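# Invert loose cup onto the empty fixture's plug

## Task

Find the loose cup standing with its wide end up and seat it on the bare plug of the fixture that has no cup, wide end facing down and pushed fully down. The cups already on the other fixtures must remain on them at the end, and the gripper must have released the placed cup.

## Robot and tools

Robot: two arms, left_arm and right_arm, each a six-joint arm with a two-finger parallel gripper and a wrist camera (cam_left_wrist, cam_right_wrist, both 672x504 fisheye). left_arm's base sits near (+0.007, +0.275, 0) m and right_arm's near (+0.002, -0.286, 0) m, each yawed very slightly. A camera stand is fixed behind the arms.

Frame: everything uses the scene frame. Its origin is at table-top height halfway between the nominal bases. +x points out over the table, +y toward left_arm, +z up. Arm names do not match image sides. Reported hand positions (metres) and quaternions (wxyz) can be off by a few centimetres, more at long reach. On the gripper, the fingers point along its own +z and open and close along its y. end_effector_position is the point between the pads, about 1 cm short of the fingertips.

execute_actions(actions, cameras): actions is a list of actions. Each action is a table of 1 to 15 rows, one per 1/30 s control step. If there are fewer than 15 rows, the last row repeats. Every row holds 14 numbers in [-1, 1]: left_arm dx, dy, dz, rx, ry, rz, opening, then the same seven for right_arm. Both arms always need values. The six pose numbers are an offset, along scene axes, from that arm's Hand target as it stood when the action began. Rotation turns about the Hand target position, and rx, ry, rz form one rotation vector. Rows inside one action do not add up; each is measured from the same start. A new action or call starts from the updated Hand target, so sending the same offset again moves further. Scale: 1.0 equals 0.6 m or 180 degrees. Sending six zeros re-requests the current Hand target. Opening is absolute, not an offset: +1 is fully open (0.094 m) and -1 is closed. A 0 is a real command, so resend the present opening to keep a gripper unchanged. Images return only when actions is empty or cameras names them (["all"] for all).

move(target, speed, blend, opening_speed, grip_force, blocking, cameras): target is one 14-number row in the same layout and scale, or a list of up to 15 rows. Every row in the list is an offset from the same starting Hand targets, not from the previous row. The gripper travels in a straight line and takes the shorter rotation. It does not steer round obstacles or the other arm. speed is the top path speed in m/s (0.002 to 4.3, default 0.25), with rotation capped at twice that in rad/s. It can be one value or one per target. blend is a corner-rounding radius in metres for lists; 0 means stop at each point. opening_speed is how fast the commanded opening changes, in units of the -1..1 scale per second, at least 0.2. Use it to close slowly on fragile items. grip_force is a per-pad limit in newtons, 10 to 50, either one value or one per arm. It persists until changed, and lower values close more slowly. The whole move lasts 0.5 s to 10 s. The result adds a move: line giving the ending (done, off_target, moving, held, fault) and any limits (paced = pose clipped, held = steps withheld). done means at rest within 10 mm and 2 degrees of the target. Neither done nor off_target tells you about contact. blocking=false returns after about 0.5 s while the move carries on.

wait(seconds 0 to 10) lets time pass with the last commands held. stop brakes a running move. zoom_image(camera, region=[x0, y0, x1, y1]) enlarges part of that camera's latest image, with a box no larger than 504x504 px and the origin at the top-left. finished_scene(scene) ends the scene and cannot be undone. read_manual only returns licence text.

Results: per arm, end_effector_position, quaternion, Hand target (the next offsets start from this), joint positions (the last value is the finger opening in m), joint velocities, torques (these include gravity, friction and offsets), grip_measured (the opening on the command scale, up to about 2.5 mm wide when empty), grip_effort_nm (negative means closing; it is motor effort, not pad force), tool commands, motor temperatures, and step readings for executed actions.

Cautions: the commanded orientation is clipped to within 40 degrees of the measured one each step. Friction and load can leave the gripper a few centimetres short. Re-command it or send the remaining gap as an offset. An arm blocked by contact keeps pushing until it gets a target back past its gripper. Fast moves overshoot and strike harder. Keep paths away from an arm's own base. Never let the grippers, wrist cameras or arms touch each other. A gripper closing on the other arm's fingers also counts as a press. The squeeze jumps to the full force limit once it is pressed about 0.06 below first touch, so close slowly and gently on the cup. To release, command an opening well above grip_measured. Avoid drops, releasing a moving part, hitting fixed objects, and anything falling off the table, which means failure. Holding loads, stretching out, or pushing against unreachable poses heats the motors. MOTOR HOT appears at 85 °C, and at 100 °C that arm goes limp for 30 s or more. Loose objects may sometimes get nudged by outside disturbances.

Each tool is called after "Call:" by a JSON object that holds its "method" and its "body".

## Session

Call:
{"method": "execute_actions", "body": {"actions": []}}

Scene clock: 0.00 s.
left_arm: end_effector_position=(+0.4923, +0.3455, +0.1089) grip_measured=+1.000 grip_effort_nm=n/a end_effector_quat_wxyz=(+0.083, +0.144, +0.985, -0.045) | right_arm: end_effector_position=(+0.4639, -0.3167, +0.3228) grip_measured=+1.000 grip_effort_nm=n/a end_effector_quat_wxyz=(+0.269, -0.562, +0.776, +0.101)
Joint positions: left_arm=[0.16 1.62 1.21 -1.033 0.139 0.476 0.094] | right_arm=[-0.238 1.409 1.475 -1.432 -0.549 -1.458 0.094]
Joint velocities: within noise
Joint torques (N m): no reading
Motor temperatures (°C): left_arm=[26 29 24 24 25 26 25] | right_arm=[30 30 26 28 26 31 24]
Heat: left arm: hottest shoulder 29 °C; right arm: hottest wrist roll 31 °C.
Hand target: left_arm +0.4993, +0.3469, +0.1116; +0.088, +0.145, +0.985, -0.043 | right_arm +0.4688, -0.3179, +0.3381; +0.280, -0.565, +0.771, +0.087
Tool commands: left_gripper/opening=+1.0 right_gripper/opening=+1.0

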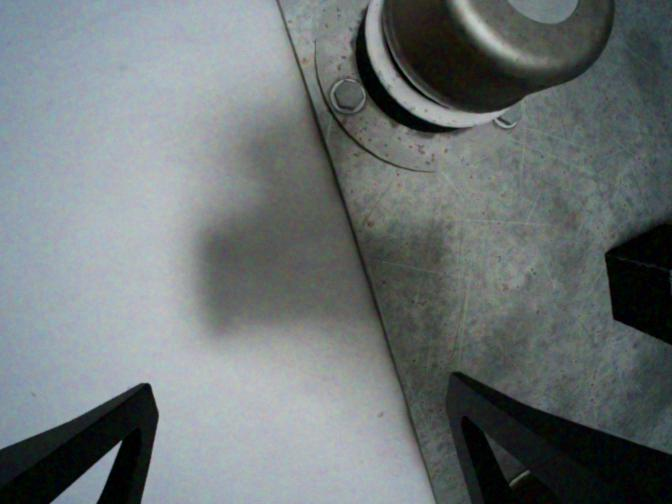

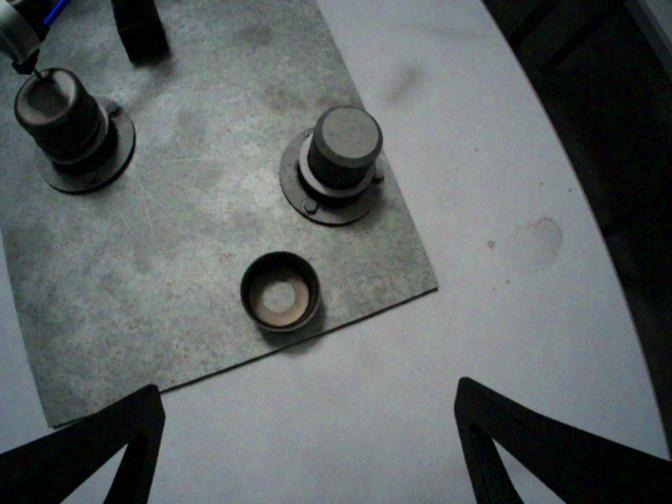

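Call:
{"method": "zoom_image", "body": {"camera": "cam_right_wrist", "region": [200, 80, 452, 340]}}

Call:
{"method": "zoom_image", "body": {"camera": "cam_right_wrist", "region": [0, 0, 200, 220]}}

Call:
{"method": "zoom_image", "body": {"camera": "cam_left_wrist", "region": [300, 0, 672, 350]}}

Scaled by 1.938 from the camera's 672x504 image, which has a finer 960x720 frame.

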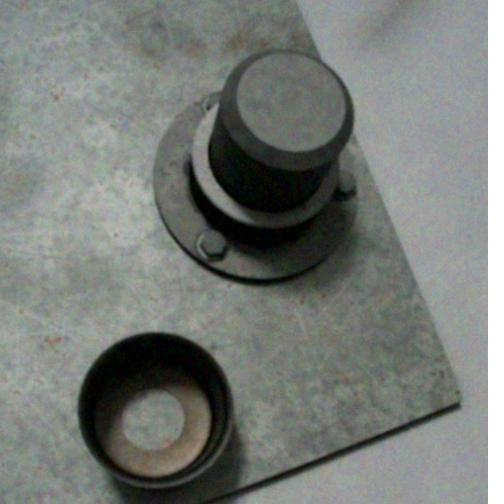

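Scaled by 2.291 from the camera's 672x504 image, which has a finer 960x720 frame.

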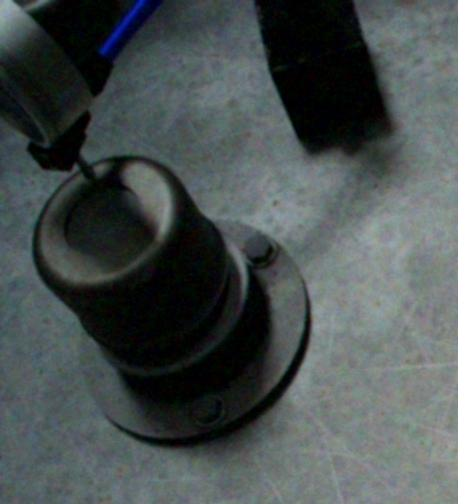

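Scaled by 1.355 from the camera's 672x504 image, which has a finer 960x720 frame.

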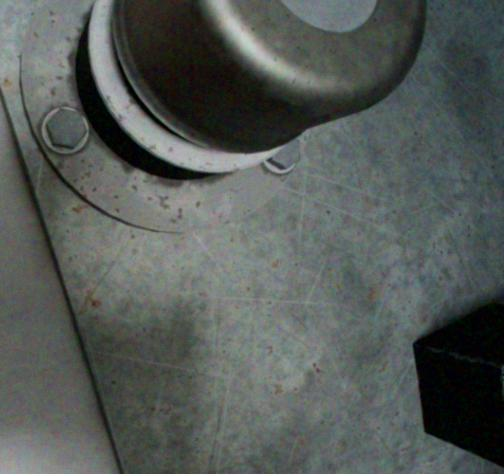

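Call:
{"method": "move", "body": {"target": [0,0,0,0,0,0,1, 0.002,-0.1035,-0.28,0.2141,-0.0154,0.0330,1], "speed": 0.2, "cameras": ["all"]}}

Scene clock: 76.10 s.
left_arm: end_effector_position=(+0.4923, +0.3455, +0.1089) grip_measured=+1.000 grip_effort_nm=0.01 end_effector_quat_wxyz=(+0.083, +0.144, +0.985, -0.045) | right_arm: end_effector_position=(+0.4658, -0.3755, +0.1651) grip_measured=+1.000 grip_effort_nm=0.00 end_effector_quat_wxyz=(+0.456, -0.468, +0.678, +0.336)
Joint positions: left_arm=[0.16 1.62 1.21 -1.033 0.139 0.476 0.094] | right_arm=[-0.508 1.816 1.3 -1.536 -1.155 -2.059 0.094]
Joint torques (N m): left_arm=[1.55 -14.97 10.84 0.88 0.11 0.04] | right_arm=[-0.79 -15.38 7.57 -1.09 -0.47 -0.23]
Motor temperatures (°C): left_arm=[26 33 31 24 25 26 25] | right_arm=[29 31 41 27 27 30 24]
Heat: left arm: hottest shoulder 33 °C; right arm: hottest elbow 41 °C.
Hand target: left_arm +0.4993, +0.3469, +0.1116; +0.088, +0.145, +0.985, -0.043 | right_arm +0.4701, -0.3800, +0.1701; +0.464, -0.481, +0.663, +0.338
Off the commanded pose: left_arm 0.008 m, 1 deg | right_arm 0.008 m, 2 deg.
joint sent to its limit (right arm) — joint 6 (wrist roll), lower limit. The joint targets still meet the commanded pose.
move: done
camera_calibration:
cam_right_wrist: T_world_to_cam=[[0.915351, -0.40258, -0.00789094, -0.58677], [-0.274545, -0.609661, -0.743598, 0.0700297], [0.294547, 0.682819, -0.66858, 0.347513], [0, 0, 0, 1]] pos_world=[0.453968, -0.430817, 0.279784]

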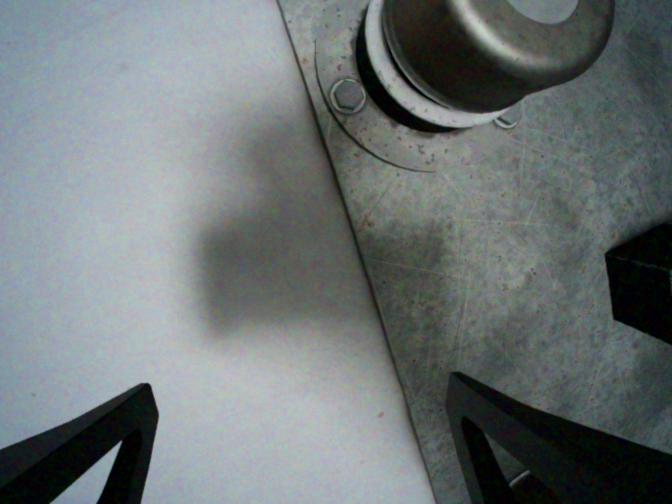

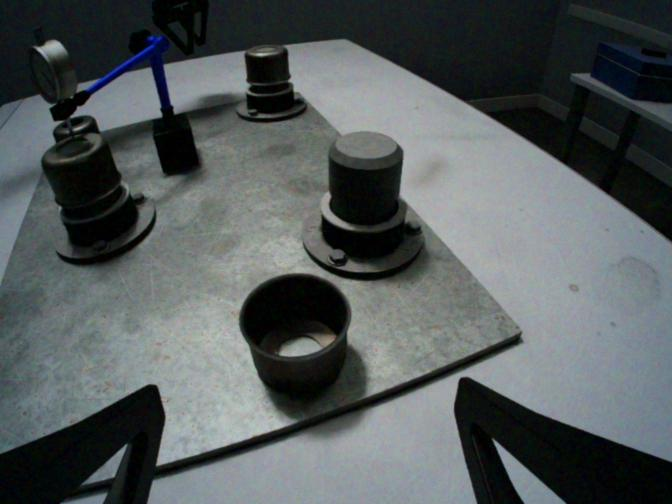

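Call:
{"method": "zoom_image", "body": {"camera": "cam_right_wrist", "region": [220, 110, 440, 410]}}

Call:
{"method": "zoom_image", "body": {"camera": "cam_right_wrist", "region": [0, 0, 320, 270]}}

Scaled by 1.680 from the camera's 672x504 image, which has a finer 960x720 frame.

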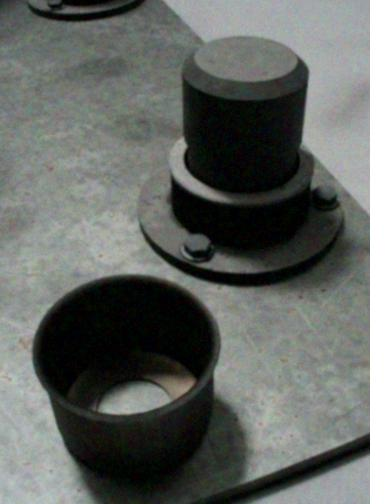

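Scaled by 1.575 from the camera's 672x504 image, which has a finer 960x720 frame.

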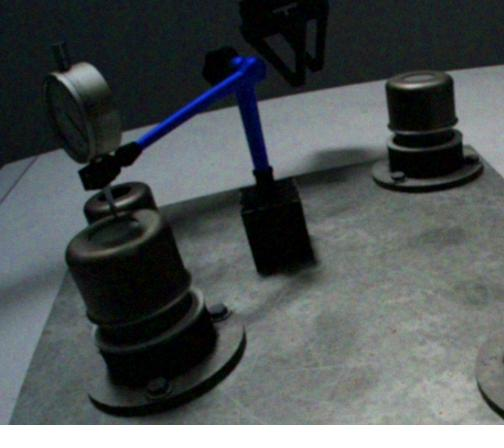

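Call:
{"method": "move", "body": {"target": [0,0,0,0,0,0,1, -0.0285,0.0317,-0.1585,0,0,-0.0389,1], "speed": 0.15, "cameras": ["cam_right_wrist"]}}

Scene clock: 101.23 s.
left_arm: end_effector_position=(+0.4923, +0.3455, +0.1089) grip_measured=+1.000 grip_effort_nm=0.00 end_effector_quat_wxyz=(+0.083, +0.144, +0.985, -0.045) | right_arm: end_effector_position=(+0.4511, -0.3627, +0.0746) grip_measured=+1.000 grip_effort_nm=0.00 end_effector_quat_wxyz=(+0.485, -0.443, +0.689, +0.306)
Joint positions: left_arm=[0.16 1.62 1.21 -1.033 0.139 0.476 0.094] | right_arm=[-0.508 1.848 1.062 -1.044 -1.209 -1.855 0.094]
Joint torques (N m): left_arm=[1.38 -15.38 10.81 0.87 0.12 0.03] | right_arm=[-0.26 -14.33 5.31 -0.32 -0.58 0.15]
Heat: left arm: hottest shoulder 33 °C; right arm: hottest elbow 39 °C.
Hand target: left_arm +0.4993, +0.3469, +0.1116; +0.088, +0.145, +0.985, -0.043 | right_arm +0.4530, -0.3610, +0.0748; +0.484, -0.440, +0.691, +0.309
Off the commanded pose: left_arm 0.008 m, 1 deg | right_arm 0.003 m, 0 deg.
move: done
camera_calibration:
cam_right_wrist: T_world_to_cam=[[0.874463, -0.484382, 0.0262329, -0.582652], [-0.299667, -0.581937, -0.756008, 0.028829], [0.381463, 0.65324, -0.654036, 0.231549], [0, 0, 0, 1]] pos_world=[0.42982, -0.416707, 0.188521]
Images, in order (width x height): cam_right_wrist 672x504.

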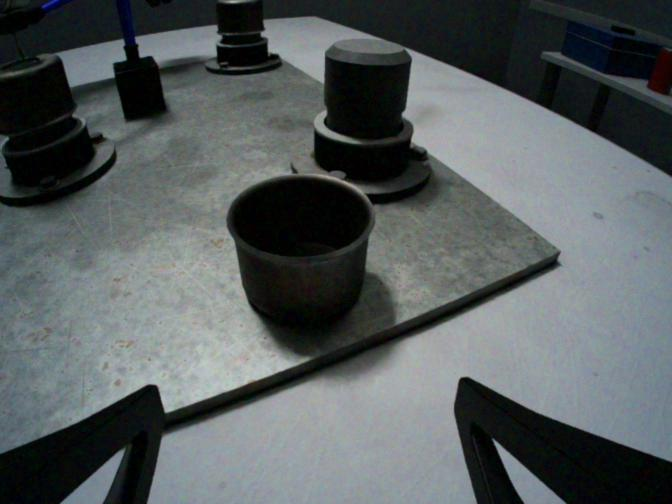

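Call:
{"method": "move", "body": {"target": [0,0,0,0,0,0,1, 0.0213,0.0542,-0.048,-0.0503,0.0235,0,1], "speed": 0.08, "cameras": ["cam_right_wrist"]}}

Scene clock: 120.57 s.
left_arm: end_effector_position=(+0.4923, +0.3455, +0.1089) grip_measured=+1.000 grip_effort_nm=0.01 end_effector_quat_wxyz=(+0.083, +0.144, +0.985, -0.045) | right_arm: end_effector_position=(+0.4615, -0.3293, +0.0348) grip_measured=+1.000 grip_effort_nm=0.00 end_effector_quat_wxyz=(+0.417, -0.462, +0.732, +0.278)
Joint positions: left_arm=[0.16 1.62 1.21 -1.033 0.139 0.476 0.094] | right_arm=[-0.401 1.826 0.987 -0.742 -1.05 -1.557 0.094]
Joint torques (N m): left_arm=[1.44 -15.15 10.81 0.87 0.13 0.02] | right_arm=[-0.03 -16.73 5.35 -0.05 -0.44 0.14]
Motor temperatures (°C): left_arm=[26 33 33 24 25 26 24] | right_arm=[29 32 36 27 27 30 24]
Heat: left arm: hottest shoulder 33 °C; right arm: hottest elbow 36 °C.
Hand target: left_arm +0.4993, +0.3469, +0.1116; +0.088, +0.145, +0.985, -0.043 | right_arm +0.4659, -0.3284, +0.0462; +0.422, -0.465, +0.730, +0.269
Off the commanded pose: left_arm 0.008 m, 1 deg | right_arm 0.012 m, 1 deg.
move: off_target (right_arm)
camera_calibration:
cam_right_wrist: T_world_to_cam=[[0.87732, -0.47983, 0.00849694, -0.573769], [-0.367059, -0.682325, -0.632218, 0.0150815], [0.309155, 0.551539, -0.774744, 0.183877], [0, 0, 0, 1]] pos_world=[0.452068, -0.366436, 0.156868]
Images, in order (width x height): cam_right_wrist 672x504.

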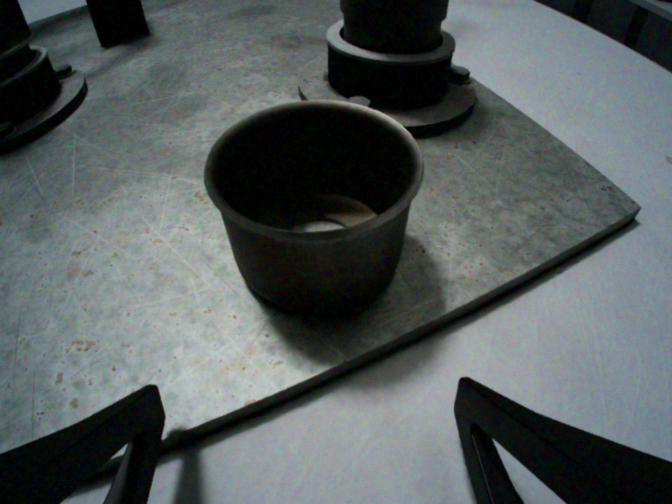

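Call:
{"method": "move", "body": {"target": [0,0,0,0,0,0,1, 0.006,0.004,0.0237,0,0,0,1], "speed": 0.05, "cameras": ["cam_right_wrist"]}}

Scene clock: 126.90 s.
left_arm: end_effector_position=(+0.4923, +0.3455, +0.1089) grip_measured=+1.000 grip_effort_nm=0.01 end_effector_quat_wxyz=(+0.083, +0.144, +0.985, -0.045) | right_arm: end_effector_position=(+0.4631, -0.3271, +0.0466) grip_measured=+1.000 grip_effort_nm=0.00 end_effector_quat_wxyz=(+0.419, -0.462, +0.732, +0.275)
Joint positions: left_arm=[0.16 1.62 1.21 -1.033 0.139 0.476 0.094] | right_arm=[-0.395 1.798 0.987 -0.749 -1.049 -1.54 0.094]
Joint torques (N m): left_arm=[1.61 -14.8 10.89 0.95 0.13 0.02] | right_arm=[-0.79 -15.97 6.24 -0.35 -0.37 0.07]
Heat: left arm: hottest shoulder 33 °C; right arm: hottest elbow 36 °C.
Hand target: left_arm +0.4993, +0.3469, +0.1116; +0.088, +0.145, +0.985, -0.043 | right_arm +0.4694, -0.3261, +0.0605; +0.422, -0.465, +0.730, +0.269
Off the commanded pose: left_arm 0.008 m, 1 deg | right_arm 0.015 m, 1 deg.
move: off_target (right_arm)
camera_calibration:
cam_right_wrist: T_world_to_cam=[[0.876059, -0.481946, 0.0157742, -0.574696], [-0.364649, -0.683539, -0.632302, 0.0231571], [0.315517, 0.548182, -0.774562, 0.187293], [0, 0, 0, 1]] pos_world=[0.452818, -0.363814, 0.168777]
Images, in order (width x height): cam_right_wrist 672x504.

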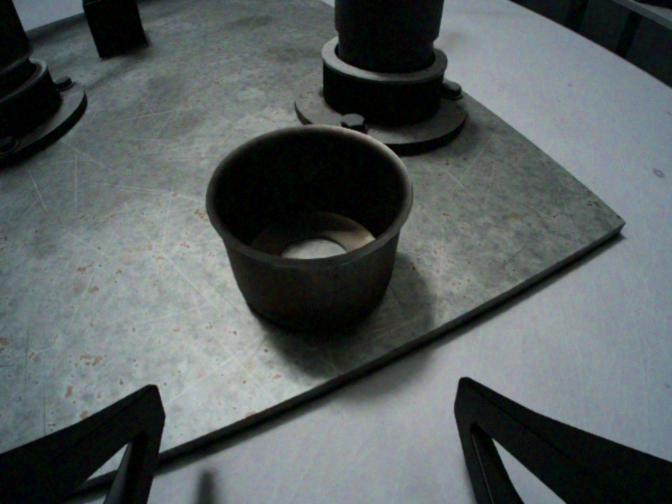

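Call:
{"method": "move", "body": {"target": [0,0,0,0,0,0,1, 0.0317,0.0588,0,0,0,0,1], "speed": 0.06, "cameras": ["cam_right_wrist"]}}

Scene clock: 137.57 s.
left_arm: end_effector_position=(+0.4923, +0.3455, +0.1089) grip_measured=+1.000 grip_effort_nm=0.00 end_effector_quat_wxyz=(+0.083, +0.144, +0.985, -0.045) | right_arm: end_effector_position=(+0.4840, -0.2917, +0.0479) grip_measured=+1.000 grip_effort_nm=-0.01 end_effector_quat_wxyz=(+0.415, -0.462, +0.733, +0.278)
Joint positions: left_arm=[0.16 1.62 1.21 -1.033 0.139 0.476 0.094] | right_arm=[-0.302 1.791 0.979 -0.605 -1.039 -1.364 0.094]
Joint torques (N m): left_arm=[1.67 -15.21 10.85 0.83 0.14 0.04] | right_arm=[-0.79 -16.56 5.5 0.25 -0.37 0.13]
Heat: left arm: hottest shoulder 33 °C; right arm: hottest elbow 35 °C.
Hand target: left_arm +0.4993, +0.3469, +0.1116; +0.088, +0.145, +0.985, -0.043 | right_arm +0.4885, -0.2908, +0.0604; +0.422, -0.465, +0.730, +0.269
Off the commanded pose: left_arm 0.008 m, 1 deg | right_arm 0.013 m, 1 deg.
move: off_target (right_arm)
camera_calibration:
cam_right_wrist: T_world_to_cam=[[0.877911, -0.478774, 0.0068434, -0.575455], [-0.368479, -0.684656, -0.628863, 0.0570645], [0.305769, 0.549565, -0.777486, 0.167544], [0, 0, 0, 1]] pos_world=[0.474995, -0.32852, 0.170087]
Images, in order (width x height): cam_right_wrist 672x504.

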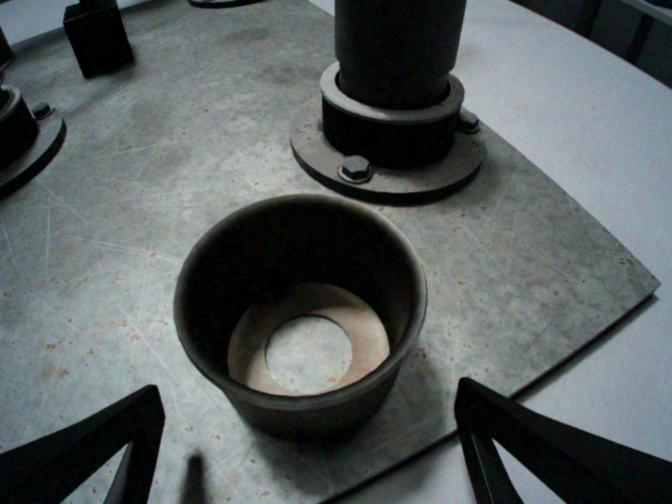

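Call:
{"method": "move", "body": {"target": [0,0,0,0,0,0,1, 0.0225,0.0503,0,0,0,0,1], "speed": 0.05, "cameras": ["cam_right_wrist"]}}

Scene clock: 140.83 s.
left_arm: end_effector_position=(+0.4923, +0.3455, +0.1089) grip_measured=+1.000 grip_effort_nm=0.01 end_effector_quat_wxyz=(+0.083, +0.144, +0.985, -0.045) | right_arm: end_effector_position=(+0.4973, -0.2619, +0.0470) grip_measured=+1.000 grip_effort_nm=0.00 end_effector_quat_wxyz=(+0.413, -0.462, +0.734, +0.278)
Joint positions: left_arm=[0.16 1.62 1.21 -1.033 0.139 0.476 0.094] | right_arm=[-0.229 1.787 0.965 -0.479 -1.02 -1.227 0.094]
Joint torques (N m): left_arm=[1.49 -15.44 10.8 0.88 0.11 0.06] | right_arm=[-0.26 -17.03 5.76 0.46 -0.32 0.17]
Heat: left arm: hottest shoulder 33 °C; right arm: hottest elbow 35 °C.
Hand target: left_arm +0.4993, +0.3469, +0.1116; +0.088, +0.145, +0.985, -0.043 | right_arm +0.5019, -0.2606, +0.0603; +0.422, -0.465, +0.730, +0.269
Off the commanded pose: left_arm 0.008 m, 1 deg | right_arm 0.014 m, 1 deg.
move: off_target (right_arm)
camera_calibration:
cam_right_wrist: T_world_to_cam=[[0.878054, -0.478524, 0.00591064, -0.572734], [-0.369783, -0.686259, -0.626346, 0.0819009], [0.303778, 0.54778, -0.779523, 0.147037], [0, 0, 0, 1]] pos_world=[0.488511, -0.298406, 0.169302]
Images, in order (width x height): cam_right_wrist 672x504.

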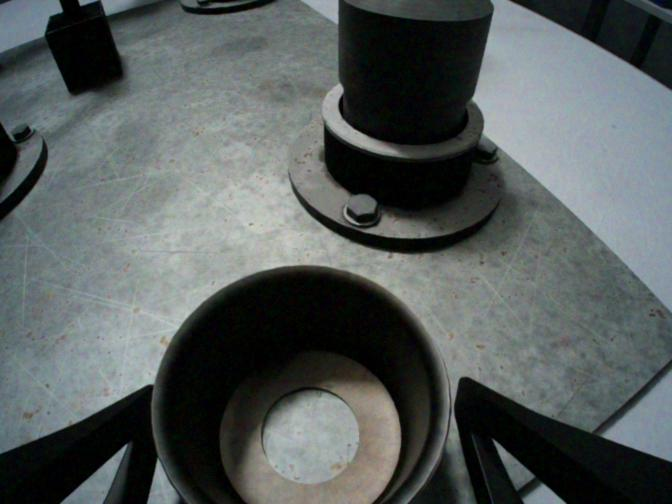

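Call:
{"method": "move", "body": {"target": [0,0,0,0,0,0,1, 0,0,0,0,0,0,0.4], "opening_speed": 0.4, "grip_force": [50, 35], "cameras": ["cam_right_wrist"]}}

Scene clock: 145.17 s.
left_arm: end_effector_position=(+0.4923, +0.3455, +0.1089) grip_measured=+1.000 grip_effort_nm=0.01 end_effector_quat_wxyz=(+0.083, +0.144, +0.985, -0.045) | right_arm: end_effector_position=(+0.4964, -0.2620, +0.0460) grip_measured=+0.497 grip_effort_nm=-0.75 end_effector_quat_wxyz=(+0.412, -0.462, +0.735, +0.277)
Joint positions: left_arm=[0.16 1.62 1.21 -1.033 0.139 0.476 0.094] | right_arm=[-0.229 1.787 0.962 -0.477 -1.018 -1.226 0.07]
Joint torques (N m): left_arm=[1.49 -15.27 10.82 0.88 0.09 0.05] | right_arm=[-0.5 -16.56 5.79 0.54 -0.44 0.16]
Heat: left arm: hottest shoulder 33 °C; right arm: hottest elbow 35 °C.
Hand target: left_arm +0.4993, +0.3469, +0.1116; +0.088, +0.145, +0.985, -0.043 | right_arm +0.5019, -0.2606, +0.0604; +0.422, -0.465, +0.730, +0.269
Off the commanded pose: left_arm 0.008 m, 1 deg | right_arm 0.015 m, 2 deg.
grip_force (N): 50, 35
move: off_target (right_arm)
camera_calibration:
cam_right_wrist: T_world_to_cam=[[0.877366, -0.479796, 0.00489982, -0.571978], [-0.37216, -0.686915, -0.624215, 0.081814], [0.302862, 0.545842, -0.781237, 0.146489], [0, 0, 0, 1]] pos_world=[0.487916, -0.298193, 0.168315]
Images, in order (width x height): cam_right_wrist 672x504.

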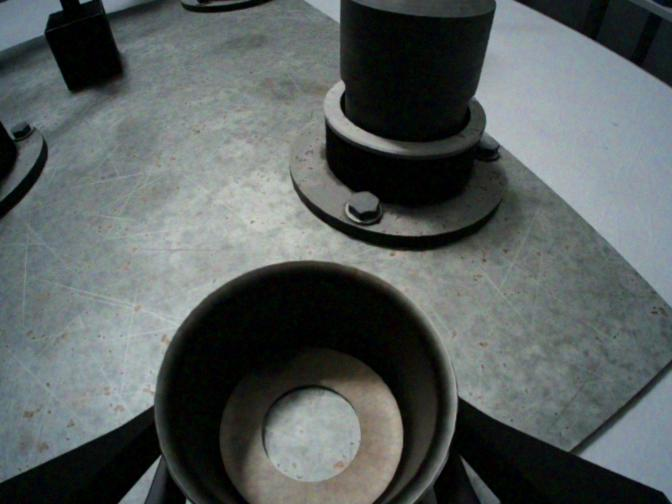

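Call:
{"method": "move", "body": {"target": [[0,0,0,0,0,0,1, 0,0,0.1667,0,0,0,0.4],[0,0,0,0,0,0,1, -0.0867,-0.1667,0.15,-0.4532,0.2113,0,0.4]], "speed": 0.15, "blend": [0.02,0], "cameras": ["cam_right_wrist"]}}

Scene clock: 156.07 s.
left_arm: end_effector_position=(+0.4923, +0.3455, +0.1089) grip_measured=+1.000 grip_effort_nm=0.01 end_effector_quat_wxyz=(+0.083, +0.144, +0.985, -0.045) | right_arm: end_effector_position=(+0.4310, -0.3628, +0.1337) grip_measured=+0.497 grip_effort_nm=-0.75 end_effector_quat_wxyz=(-0.234, -0.526, +0.809, -0.123)
Joint positions: left_arm=[0.16 1.62 1.21 -1.033 0.139 0.476 0.094] | right_arm=[0.027 1.702 1.32 -1.471 0.46 -1.084 0.07]
Joint torques (N m): left_arm=[1.61 -14.92 10.86 0.91 0.11 0.03] | right_arm=[-0.97 -14.27 10.8 -1.11 0.6 0.22]
Heat: left arm: hottest shoulder 33 °C; right arm: hottest elbow 36 °C.
Hand target: left_arm +0.4993, +0.3469, +0.1116; +0.088, +0.145, +0.985, -0.043 | right_arm +0.4499, -0.3605, +0.1504; -0.218, -0.519, +0.815, -0.139
Off the commanded pose: left_arm 0.008 m, 1 deg | right_arm 0.025 m, 3 deg.
grip_force (N): 50, 35
move: off_target (right_arm)
camera_calibration:
cam_right_wrist: T_world_to_cam=[[0.921333, -0.388233, 0.020495, -0.551251], [-0.256881, -0.568352, 0.781657, -0.151724], [-0.291817, -0.725432, -0.623371, 0.063859], [0, 0, 0, 1]] pos_world=[0.487546, -0.253921, 0.169702]
Images, in order (width x height): cam_right_wrist 672x504.

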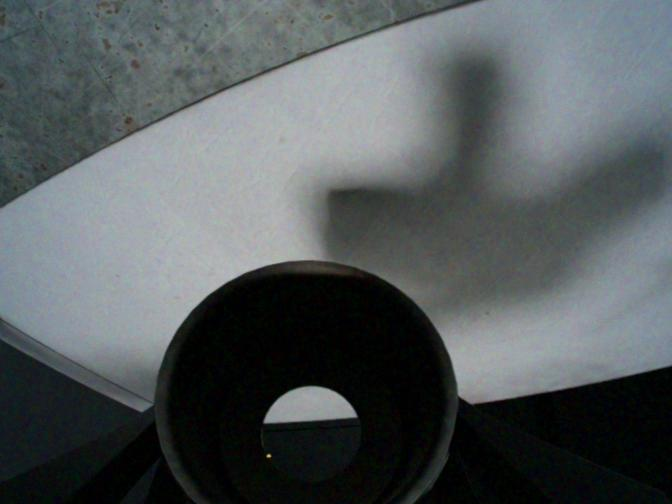

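Call:
{"method": "move", "body": {"target": [0,0,0,0,0,0,1, 0,0,-0.1145,0,0,0,0.4], "speed": 0.1, "cameras": ["cam_right_wrist"]}}

Scene clock: 162.37 s.
left_arm: end_effector_position=(+0.4923, +0.3455, +0.1089) grip_measured=+1.000 grip_effort_nm=0.01 end_effector_quat_wxyz=(+0.083, +0.144, +0.985, -0.045) | right_arm: end_effector_position=(+0.4429, -0.3629, +0.0770) grip_measured=+0.497 grip_effort_nm=-0.75 end_effector_quat_wxyz=(-0.226, -0.524, +0.811, -0.128)
Joint positions: left_arm=[0.16 1.62 1.21 -1.033 0.139 0.476 0.094] | right_arm=[0.027 1.783 1.27 -1.321 0.461 -1.083 0.07]
Joint torques (N m): left_arm=[1.44 -15.21 10.81 0.87 0.11 0.03] | right_arm=[-0.03 -15.97 7.35 -0.36 0.57 0.19]
Heat: left arm: hottest shoulder 34 °C; right arm: hottest elbow 36 °C.
Hand target: left_arm +0.4993, +0.3469, +0.1116; +0.088, +0.145, +0.985, -0.043 | right_arm +0.4499, -0.3605, +0.0816; -0.218, -0.519, +0.815, -0.139
Off the commanded pose: left_arm 0.008 m, 1 deg | right_arm 0.009 m, 2 deg.
grip_force (N): 50, 35
move: done
camera_calibration:
cam_right_wrist: T_world_to_cam=[[0.92038, -0.389066, 0.0390981, -0.562382], [-0.272946, -0.567632, 0.77672, -0.0965762], [-0.280002, -0.725549, -0.628631, 0.0271544], [0, 0, 0, 1]] pos_world=[0.498848, -0.253921, 0.114071]
Images, in order (width x height): cam_right_wrist 672x504.

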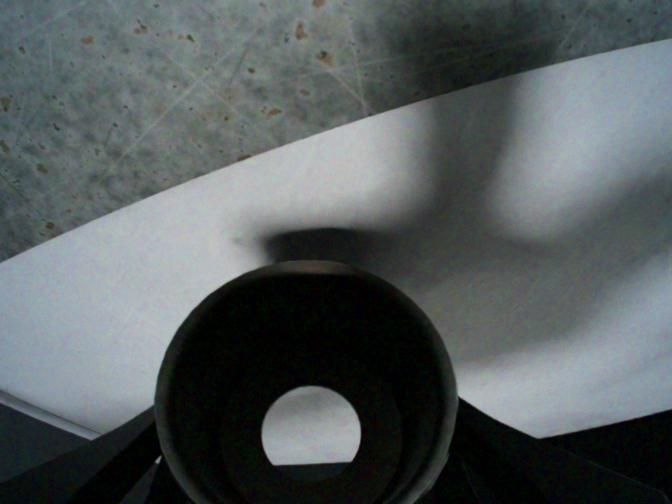

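Call:
{"method": "move", "body": {"target": [0,0,0,0,0,0,1, 0,0,-0.02,0,0,0,0.4], "speed": 0.04, "cameras": ["cam_right_wrist"]}}

Scene clock: 164.70 s.
left_arm: end_effector_position=(+0.4923, +0.3455, +0.1089) grip_measured=+1.000 grip_effort_nm=0.00 end_effector_quat_wxyz=(+0.083, +0.144, +0.985, -0.045) | right_arm: end_effector_position=(+0.4441, -0.3629, +0.0678) grip_measured=+0.497 grip_effort_nm=-0.76 end_effector_quat_wxyz=(-0.223, -0.523, +0.812, -0.130)
Joint positions: left_arm=[0.16 1.62 1.21 -1.033 0.139 0.476 0.094] | right_arm=[0.027 1.794 1.259 -1.292 0.461 -1.083 0.07]
Joint torques (N m): left_arm=[1.38 -15.38 10.78 0.94 0.12 0.03] | right_arm=[-0.85 -15.79 7.21 -0.46 0.62 0.16]
Heat: left arm: hottest shoulder 34 °C; right arm: hottest elbow 36 °C.
Hand target: left_arm +0.4993, +0.3469, +0.1116; +0.088, +0.145, +0.985, -0.043 | right_arm +0.4499, -0.3605, +0.0696; -0.218, -0.519, +0.815, -0.139
Off the commanded pose: left_arm 0.008 m, 1 deg | right_arm 0.006 m, 1 deg.
grip_force (N): 50, 35
move: done
camera_calibration:
cam_right_wrist: T_world_to_cam=[[0.920062, -0.38905, 0.0460986, -0.563405], [-0.278844, -0.567652, 0.774608, -0.0863631], [-0.275193, -0.725542, -0.63076, 0.0197033], [0, 0, 0, 1]] pos_world=[0.499708, -0.253921, 0.105298]
Images, in order (width x height): cam_right_wrist 672x504.

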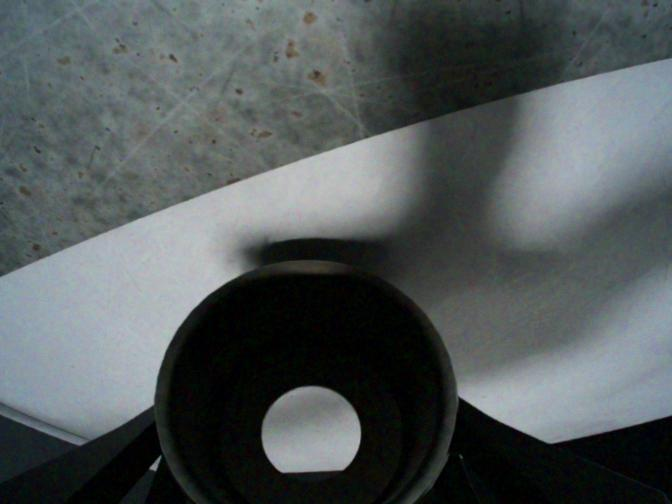

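Call:
{"method": "move", "body": {"target": [0,0,0,0,0,0,1, 0,0,-0.0133,0,0,0,0.4], "speed": 0.03, "cameras": ["cam_right_wrist"]}}

Scene clock: 167.87 s.
left_arm: end_effector_position=(+0.4923, +0.3455, +0.1089) grip_measured=+1.000 grip_effort_nm=0.01 end_effector_quat_wxyz=(+0.083, +0.144, +0.985, -0.045) | right_arm: end_effector_position=(+0.4443, -0.3629, +0.0603) grip_measured=+0.497 grip_effort_nm=-0.76 end_effector_quat_wxyz=(-0.223, -0.523, +0.812, -0.131)
Joint positions: left_arm=[0.16 1.62 1.21 -1.033 0.139 0.476 0.094] | right_arm=[0.027 1.804 1.251 -1.273 0.461 -1.083 0.07]
Joint torques (N m): left_arm=[1.61 -14.97 10.82 0.88 0.11 0.04] | right_arm=[-0.21 -15.15 6.68 -0.12 0.57 0.22]
Heat: left arm: hottest shoulder 34 °C; right arm: hottest elbow 36 °C.
Hand target: left_arm +0.4993, +0.3469, +0.1116; +0.088, +0.145, +0.985, -0.043 | right_arm +0.4499, -0.3605, +0.0617; -0.218, -0.519, +0.815, -0.139
Off the commanded pose: left_arm 0.008 m, 1 deg | right_arm 0.006 m, 1 deg.
grip_force (N): 50, 35
move: done
camera_calibration:
cam_right_wrist: T_world_to_cam=[[0.920029, -0.389044, 0.0468168, -0.563292], [-0.27946, -0.567694, 0.774355, -0.0801794], [-0.274681, -0.725512, -0.631017, 0.0148046], [0, 0, 0, 1]] pos_world=[0.499904, -0.253922, 0.0978008]
Images, in order (width x height): cam_right_wrist 672x504.

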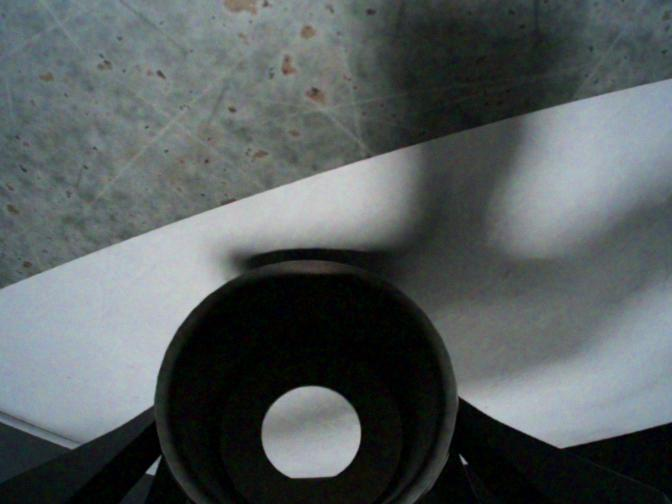

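Call:
{"method": "move", "body": {"target": [0,0,0,0,0,0,1, 0,0,-0.01,0,0,0,0.4], "speed": 0.02, "cameras": ["cam_right_wrist"]}}

Scene clock: 169.73 s.
left_arm: end_effector_position=(+0.4923, +0.3455, +0.1089) grip_measured=+1.000 grip_effort_nm=0.01 end_effector_quat_wxyz=(+0.083, +0.144, +0.985, -0.045) | right_arm: end_effector_position=(+0.4444, -0.3629, +0.0544) grip_measured=+0.497 grip_effort_nm=-0.75 end_effector_quat_wxyz=(-0.223, -0.523, +0.812, -0.131)
Joint positions: left_arm=[0.16 1.62 1.21 -1.033 0.139 0.476 0.094] | right_arm=[0.027 1.812 1.245 -1.258 0.461 -1.083 0.07]
Joint torques (N m): left_arm=[1.61 -15.15 10.88 0.9 0.11 0.02] | right_arm=[-0.32 -15.91 6.86 -0.36 0.56 0.23]
Heat: left arm: hottest shoulder 34 °C; right arm: hottest elbow 36 °C.
Hand target: left_arm +0.4993, +0.3469, +0.1116; +0.088, +0.145, +0.985, -0.043 | right_arm +0.4498, -0.3605, +0.0556; -0.218, -0.519, +0.815, -0.139
Off the commanded pose: left_arm 0.008 m, 1 deg | right_arm 0.006 m, 1 deg.
grip_force (N): 50, 35
move: done
camera_calibration:
cam_right_wrist: T_world_to_cam=[[0.92, -0.389072, 0.0471472, -0.563037], [-0.279752, -0.567677, 0.774262, -0.0754531], [-0.274479, -0.72551, -0.631107, 0.0109901], [0, 0, 0, 1]] pos_world=[0.499903, -0.253922, 0.091902]
Images, in order (width x height): cam_right_wrist 672x504.

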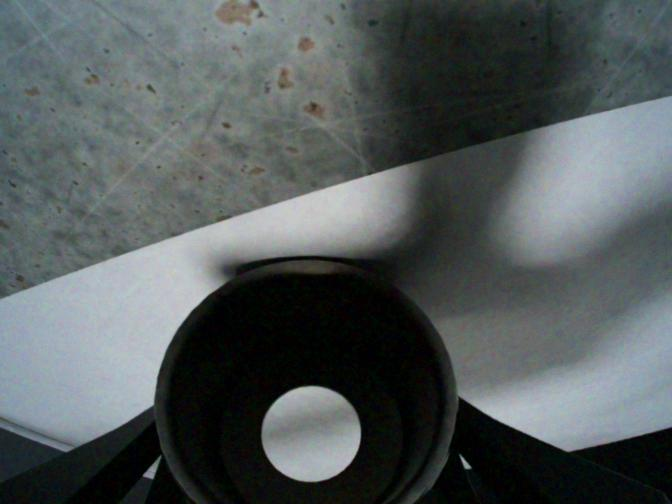

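Call:
{"method": "move", "body": {"target": [0,0,0,0,0,0,1, 0,0,-0.006,0,0,0,0.4], "speed": 0.02, "cameras": ["cam_right_wrist"]}}

Call:
{"method": "zoom_image", "body": {"camera": "cam_right_wrist", "region": [200, 200, 420, 320]}}

Scene clock: 180.97 s.
left_arm: end_effector_position=(+0.4923, +0.3455, +0.1089) grip_measured=+1.000 grip_effort_nm=0.00 end_effector_quat_wxyz=(+0.083, +0.144, +0.985, -0.045) | right_arm: end_effector_position=(+0.4457, -0.3630, +0.0528) grip_measured=+0.497 grip_effort_nm=-0.75 end_effector_quat_wxyz=(-0.221, -0.523, +0.812, -0.132)
Joint positions: left_arm=[0.16 1.62 1.21 -1.033 0.139 0.476 0.094] | right_arm=[0.027 1.815 1.244 -1.251 0.462 -1.083 0.07]
Joint torques (N m): left_arm=[1.61 -15.33 10.73 0.85 0.13 0.03] | right_arm=[-1.96 -14.74 6.67 -0.39 0.55 0.18]
Heat: left arm: hottest shoulder 34 °C; right arm: hottest elbow 36 °C.
Hand target: left_arm +0.4993, +0.3469, +0.1116; +0.088, +0.145, +0.985, -0.043 | right_arm +0.4498, -0.3606, +0.0521; -0.218, -0.518, +0.815, -0.139
Off the commanded pose: left_arm 0.008 m, 1 deg | right_arm 0.005 m, 1 deg.
grip_force (N): 50, 35
move: done
camera_calibration:
cam_right_wrist: T_world_to_cam=[[0.919877, -0.388791, 0.0516481, -0.564364], [-0.283149, -0.567192, 0.773382, -0.072199], [-0.271389, -0.726041, -0.631833, 0.00875039], [0, 0, 0, 1]] pos_world=[0.501077, -0.254017, 0.0905145]
Images, in order (width x height): cam_right_wrist 672x504.

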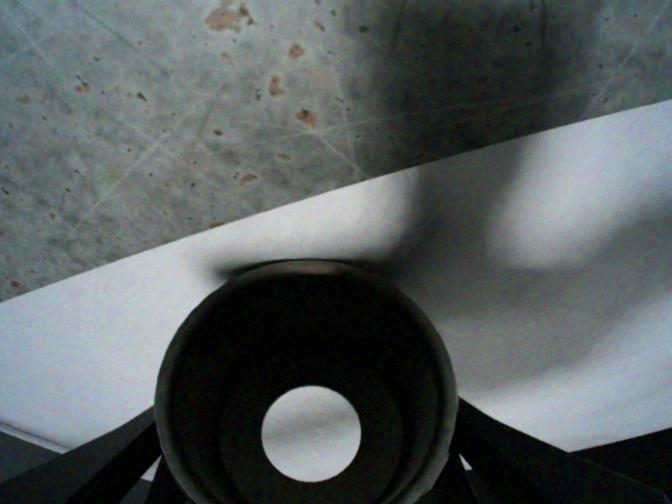

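Scaled by 2.291 from the camera's 672x504 image, which has a finer 960x720 frame.

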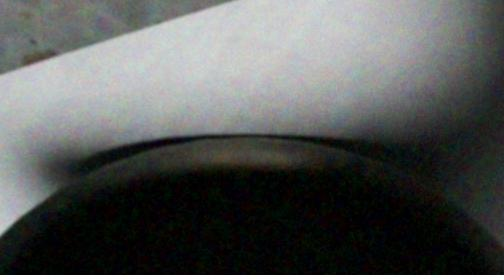

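Call:
{"method": "move", "body": {"target": [0,0,0,0,0,0,1, 0,0,-0.005,0,0,0,0.4], "speed": 0.02, "cameras": ["cam_right_wrist"]}}

Call:
{"method": "zoom_image", "body": {"camera": "cam_right_wrist", "region": [200, 200, 420, 320]}}

Scene clock: 183.17 s.
left_arm: end_effector_position=(+0.4923, +0.3455, +0.1089) grip_measured=+1.000 grip_effort_nm=0.01 end_effector_quat_wxyz=(+0.083, +0.144, +0.985, -0.045) | right_arm: end_effector_position=(+0.4459, -0.3629, +0.0525) grip_measured=+0.497 grip_effort_nm=-0.75 end_effector_quat_wxyz=(-0.220, -0.523, +0.812, -0.133)
Joint positions: left_arm=[0.16 1.62 1.21 -1.033 0.139 0.476 0.094] | right_arm=[0.028 1.815 1.243 -1.248 0.462 -1.083 0.07]
Joint torques (N m): left_arm=[1.38 -15.27 10.81 0.88 0.13 0.04] | right_arm=[-0.09 -14.62 6.39 -0.18 0.53 0.16]
Heat: left arm: hottest shoulder 34 °C; right arm: hottest elbow 37 °C.
Hand target: left_arm +0.4993, +0.3469, +0.1116; +0.088, +0.145, +0.985, -0.043 | right_arm +0.4498, -0.3606, +0.0491; -0.218, -0.518, +0.815, -0.139
Off the commanded pose: left_arm 0.008 m, 1 deg | right_arm 0.006 m, 1 deg.
grip_force (N): 50, 35
move: done
camera_calibration:
cam_right_wrist: T_world_to_cam=[[0.919988, -0.388303, 0.0533137, -0.564472], [-0.284032, -0.566759, 0.773376, -0.0713302], [-0.270088, -0.726639, -0.631702, 0.00784699], [0, 0, 0, 1]] pos_world=[0.501167, -0.253911, 0.0902161]
Images, in order (width x height): cam_right_wrist 672x504.

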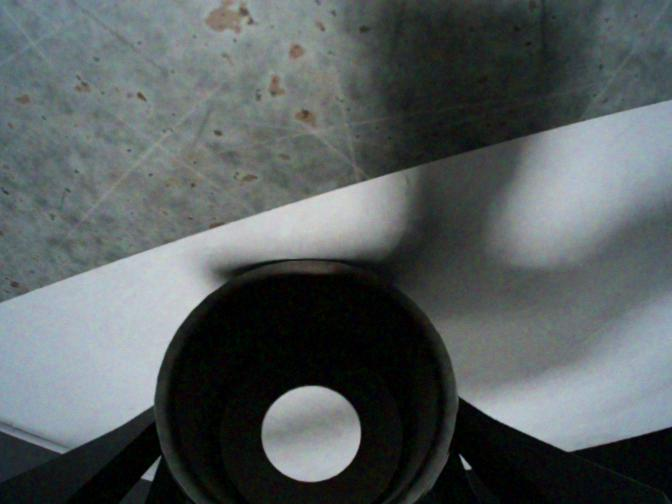

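Scaled by 2.291 from the camera's 672x504 image, which has a finer 960x720 frame.

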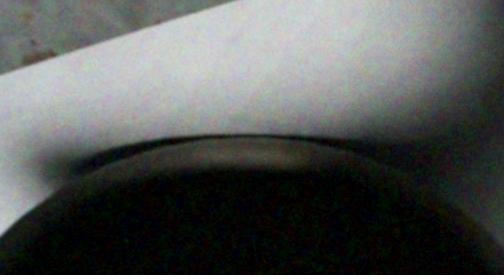

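Call:
{"method": "move", "body": {"target": [0,0,0,0,0,0,1, 0,0,-0.0083,0,0,0,0.4], "speed": 0.02, "cameras": ["cam_right_wrist"]}}

Call:
{"method": "zoom_image", "body": {"camera": "cam_right_wrist", "region": [200, 200, 420, 320]}}

Scene clock: 185.03 s.
left_arm: end_effector_position=(+0.4923, +0.3455, +0.1089) grip_measured=+1.000 grip_effort_nm=0.01 end_effector_quat_wxyz=(+0.083, +0.144, +0.985, -0.045) | right_arm: end_effector_position=(+0.4466, -0.3629, +0.0520) grip_measured=+0.497 grip_effort_nm=-0.76 end_effector_quat_wxyz=(-0.219, -0.523, +0.812, -0.135)
Joint positions: left_arm=[0.16 1.62 1.21 -1.033 0.139 0.476 0.094] | right_arm=[0.028 1.815 1.242 -1.243 0.464 -1.083 0.07]
Joint torques (N m): left_arm=[1.55 -15.21 10.84 0.84 0.13 0.02] | right_arm=[-0.73 -14.39 6.04 -0.24 0.47 0.2]
Heat: left arm: hottest shoulder 34 °C; right arm: hottest elbow 36 °C.
Hand target: left_arm +0.4993, +0.3469, +0.1116; +0.088, +0.145, +0.985, -0.043 | right_arm +0.4498, -0.3605, +0.0441; -0.218, -0.519, +0.815, -0.139
Off the commanded pose: left_arm 0.008 m, 1 deg | right_arm 0.009 m, 1 deg.
grip_force (N): 50, 35
move: done
camera_calibration:
cam_right_wrist: T_world_to_cam=[[0.920278, -0.387014, 0.057525, -0.564903], [-0.286234, -0.565683, 0.773351, -0.0693396], [-0.266757, -0.728164, -0.631362, 0.00570217], [0, 0, 0, 1]] pos_world=[0.501541, -0.253697, 0.0897201]
Images, in order (width x height): cam_right_wrist 672x504.

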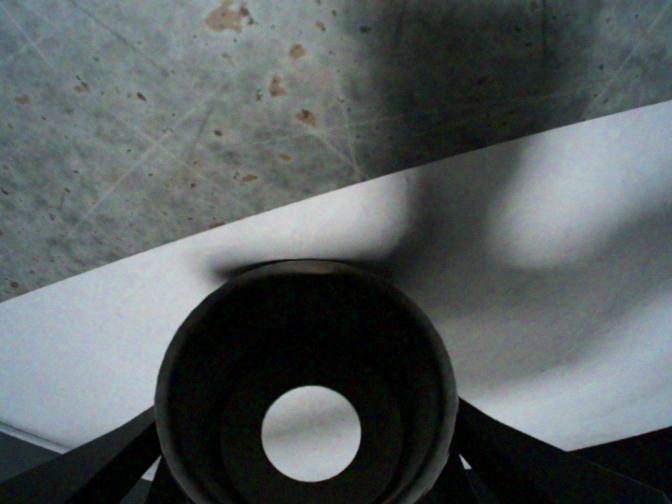

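Scaled by 2.291 from the camera's 672x504 image, which has a finer 960x720 frame.

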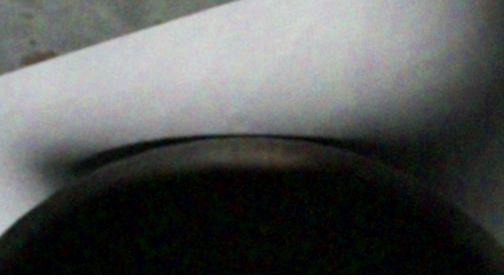

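Call:
{"method": "move", "body": {"target": [0,0,0,0,0,0,1, 0,0,0.0125,0,0,0,0.4], "speed": 0.03}}

Call:
{"method": "move", "body": {"target": [0,0,0,0,0,0,1, 0,0,0,0,0,0,0.75], "opening_speed": 0.4, "cameras": ["cam_right_wrist"]}}

Scene clock: 193.10 s.
left_arm: end_effector_position=(+0.4923, +0.3455, +0.1089) grip_measured=+1.000 grip_effort_nm=0.00 end_effector_quat_wxyz=(+0.083, +0.144, +0.985, -0.045) | right_arm: end_effector_position=(+0.4466, -0.3629, +0.0520) grip_measured=+0.497 grip_effort_nm=-0.75 end_effector_quat_wxyz=(-0.219, -0.523, +0.812, -0.135)
Joint positions: left_arm=[0.16 1.62 1.21 -1.033 0.139 0.476 0.094] | right_arm=[0.028 1.815 1.242 -1.243 0.464 -1.083 0.07]
Joint torques (N m): left_arm=[1.38 -14.92 10.82 0.92 0.11 0.04] | right_arm=[-1.38 -15.27 6.69 -0.84 0.51 0.2]
Heat: left arm: hottest shoulder 34 °C; right arm: hottest elbow 36 °C.
Hand target: left_arm +0.4993, +0.3469, +0.1116; +0.088, +0.145, +0.985, -0.043 | right_arm +0.4499, -0.3605, +0.0516; -0.218, -0.519, +0.815, -0.139
Off the commanded pose: left_arm 0.008 m, 1 deg | right_arm 0.004 m, 1 deg.
grip_force (N): 50, 35
move: done

Scene clock: 194.30 s.
left_arm: end_effector_position=(+0.4923, +0.3455, +0.1089) grip_measured=+1.000 grip_effort_nm=0.01 end_effector_quat_wxyz=(+0.083, +0.144, +0.985, -0.045) | right_arm: end_effector_position=(+0.4466, -0.3631, +0.0522) grip_measured=+0.747 grip_effort_nm=0.12 end_effector_quat_wxyz=(-0.220, -0.523, +0.812, -0.136)
Joint positions: left_arm=[0.16 1.62 1.21 -1.033 0.139 0.476 0.094] | right_arm=[0.029 1.815 1.242 -1.243 0.467 -1.082 0.082]
Joint torques (N m): left_arm=[1.2 -15.03 10.84 0.91 0.14 0.04] | right_arm=[-0.91 -15.27 6.6 -0.25 0.38 0.14]
Heat: left arm: hottest shoulder 34 °C; right arm: hottest elbow 36 °C.
Hand target: left_arm +0.4993, +0.3469, +0.1116; +0.088, +0.145, +0.985, -0.043 | right_arm +0.4499, -0.3606, +0.0516; -0.218, -0.519, +0.815, -0.139
Off the commanded pose: left_arm 0.008 m, 1 deg | right_arm 0.004 m, 1 deg.
grip_force (N): 50, 35
move: done
camera_calibration:
cam_right_wrist: T_world_to_cam=[[0.920532, -0.386218, 0.0587973, -0.565002], [-0.286047, -0.563829, 0.774774, -0.0691082], [-0.26608, -0.730022, -0.629499, 0.0045181], [0, 0, 0, 1]] pos_world=[0.501536, -0.253881, 0.0896079]
Images, in order (width x height): cam_right_wrist 672x504.

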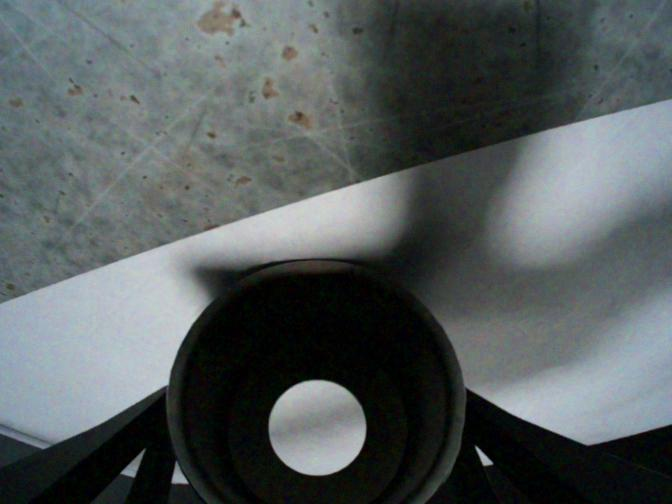

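Call:
{"method": "move", "body": {"target": [0,0,0,0,0,0,1, 0.0028,-0.0018,0.0253,0.4532,-0.2113,0,0.75], "speed": 0.15, "cameras": ["cam_right_wrist"]}}

Scene clock: 202.50 s.
left_arm: end_effector_position=(+0.4923, +0.3455, +0.1089) grip_measured=+1.000 grip_effort_nm=0.01 end_effector_quat_wxyz=(+0.083, +0.144, +0.985, -0.045) | right_arm: end_effector_position=(+0.4507, -0.3583, +0.0696) grip_measured=+0.748 grip_effort_nm=0.12 end_effector_quat_wxyz=(+0.420, -0.464, +0.732, +0.269)
Joint positions: left_arm=[0.16 1.62 1.21 -1.033 0.139 0.476 0.094] | right_arm=[-0.47 1.77 1.03 -0.929 -1.041 -1.681 0.082]
Joint torques (N m): left_arm=[1.55 -15.15 10.84 0.83 0.11 0.04] | right_arm=[-0.5 -13.68 6.42 -0.83 -0.58 -0.2]
Heat: left arm: hottest shoulder 34 °C; right arm: hottest elbow 35 °C.
Hand target: left_arm +0.4993, +0.3469, +0.1116; +0.088, +0.145, +0.985, -0.043 | right_arm +0.4516, -0.3618, +0.0668; +0.422, -0.465, +0.731, +0.269
Off the commanded pose: left_arm 0.008 m, 1 deg | right_arm 0.004 m, 0 deg.
grip_force (N): 50, 35
move: done
camera_calibration:
cam_right_wrist: T_world_to_cam=[[0.873553, -0.485948, 0.0275563, -0.580335], [-0.362888, -0.687978, -0.628489, 0.00912432], [0.324371, 0.539019, -0.77733, 0.218944], [0, 0, 0, 1]] pos_world=[0.439245, -0.39375, 0.191919]
Images, in order (width x height): cam_right_wrist 672x504.

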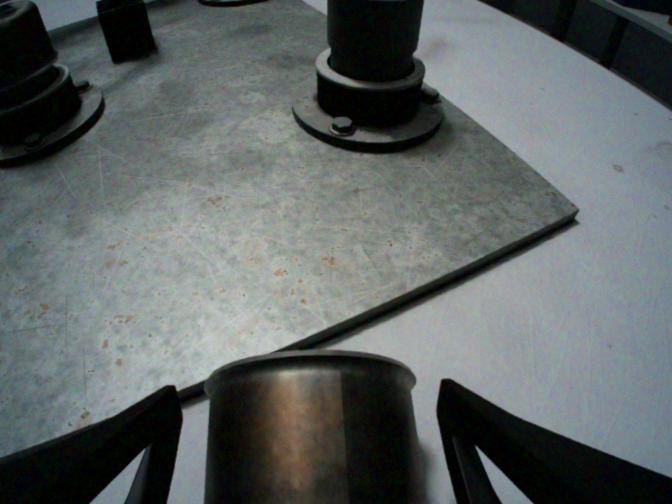

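Call:
{"method": "move", "body": {"target": [0,0,0,0,0,0,1, -0.0062,-0.0137,-0.0197,0,0,0,0.75], "speed": 0.03, "cameras": ["cam_right_wrist"]}}

Scene clock: 207.53 s.
left_arm: end_effector_position=(+0.4923, +0.3455, +0.1089) grip_measured=+1.000 grip_effort_nm=0.01 end_effector_quat_wxyz=(+0.083, +0.144, +0.985, -0.045) | right_arm: end_effector_position=(+0.4464, -0.3658, +0.0577) grip_measured=+0.748 grip_effort_nm=0.12 end_effector_quat_wxyz=(+0.421, -0.463, +0.732, +0.270)
Joint positions: left_arm=[0.16 1.62 1.21 -1.033 0.139 0.476 0.094] | right_arm=[-0.49 1.8 1.03 -0.937 -1.041 -1.721 0.082]
Joint torques (N m): left_arm=[1.55 -15.21 10.82 0.88 0.11 0.02] | right_arm=[-2.08 -13.45 6.39 -0.54 -0.43 -0.26]
Heat: left arm: hottest shoulder 34 °C; right arm: hottest elbow 35 °C.
Hand target: left_arm +0.4993, +0.3469, +0.1116; +0.088, +0.145, +0.985, -0.043 | right_arm +0.4479, -0.3699, +0.0550; +0.422, -0.465, +0.731, +0.269
Off the commanded pose: left_arm 0.008 m, 1 deg | right_arm 0.005 m, 0 deg.
grip_force (N): 50, 35
move: done
camera_calibration:
cam_right_wrist: T_world_to_cam=[[0.873562, -0.486064, 0.0251137, -0.579714], [-0.363411, -0.685713, -0.630658, -0.00384633], [0.323761, 0.541793, -0.775654, 0.216421], [0, 0, 0, 1]] pos_world=[0.43495, -0.401671, 0.180001]
Images, in order (width x height): cam_right_wrist 672x504.

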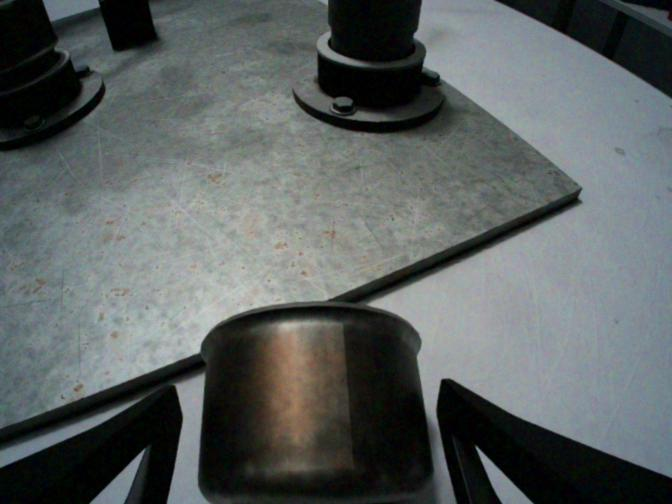

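Call:
{"method": "move", "body": {"target": [0,0,0,0,0,0,1, 0,0,-0.0117,0,0,0,0.75], "speed": 0.03}}

Scene clock: 211.93 s.
left_arm: end_effector_position=(+0.4923, +0.3455, +0.1089) grip_measured=+1.000 grip_effort_nm=0.01 end_effector_quat_wxyz=(+0.083, +0.144, +0.985, -0.045) | right_arm: end_effector_position=(+0.4457, -0.3654, +0.0523) grip_measured=+0.748 grip_effort_nm=0.12 end_effector_quat_wxyz=(+0.418, -0.461, +0.733, +0.274)
Joint positions: left_arm=[0.16 1.62 1.21 -1.033 0.139 0.476 0.094] | right_arm=[-0.49 1.813 1.03 -0.936 -1.041 -1.722 0.082]
Joint torques (N m): left_arm=[1.73 -15.27 10.77 0.9 0.12 0.02] | right_arm=[-1.08 -12.75 5.86 -0.38 -0.51 -0.21]
Heat: left arm: hottest shoulder 34 °C; right arm: hottest elbow 35 °C.
Hand target: left_arm +0.4993, +0.3469, +0.1116; +0.088, +0.145, +0.985, -0.043 | right_arm +0.4479, -0.3700, +0.0480; +0.422, -0.465, +0.730, +0.269
Off the commanded pose: left_arm 0.008 m, 1 deg | right_arm 0.007 m, 1 deg.
grip_force (N): 50, 35
move: done


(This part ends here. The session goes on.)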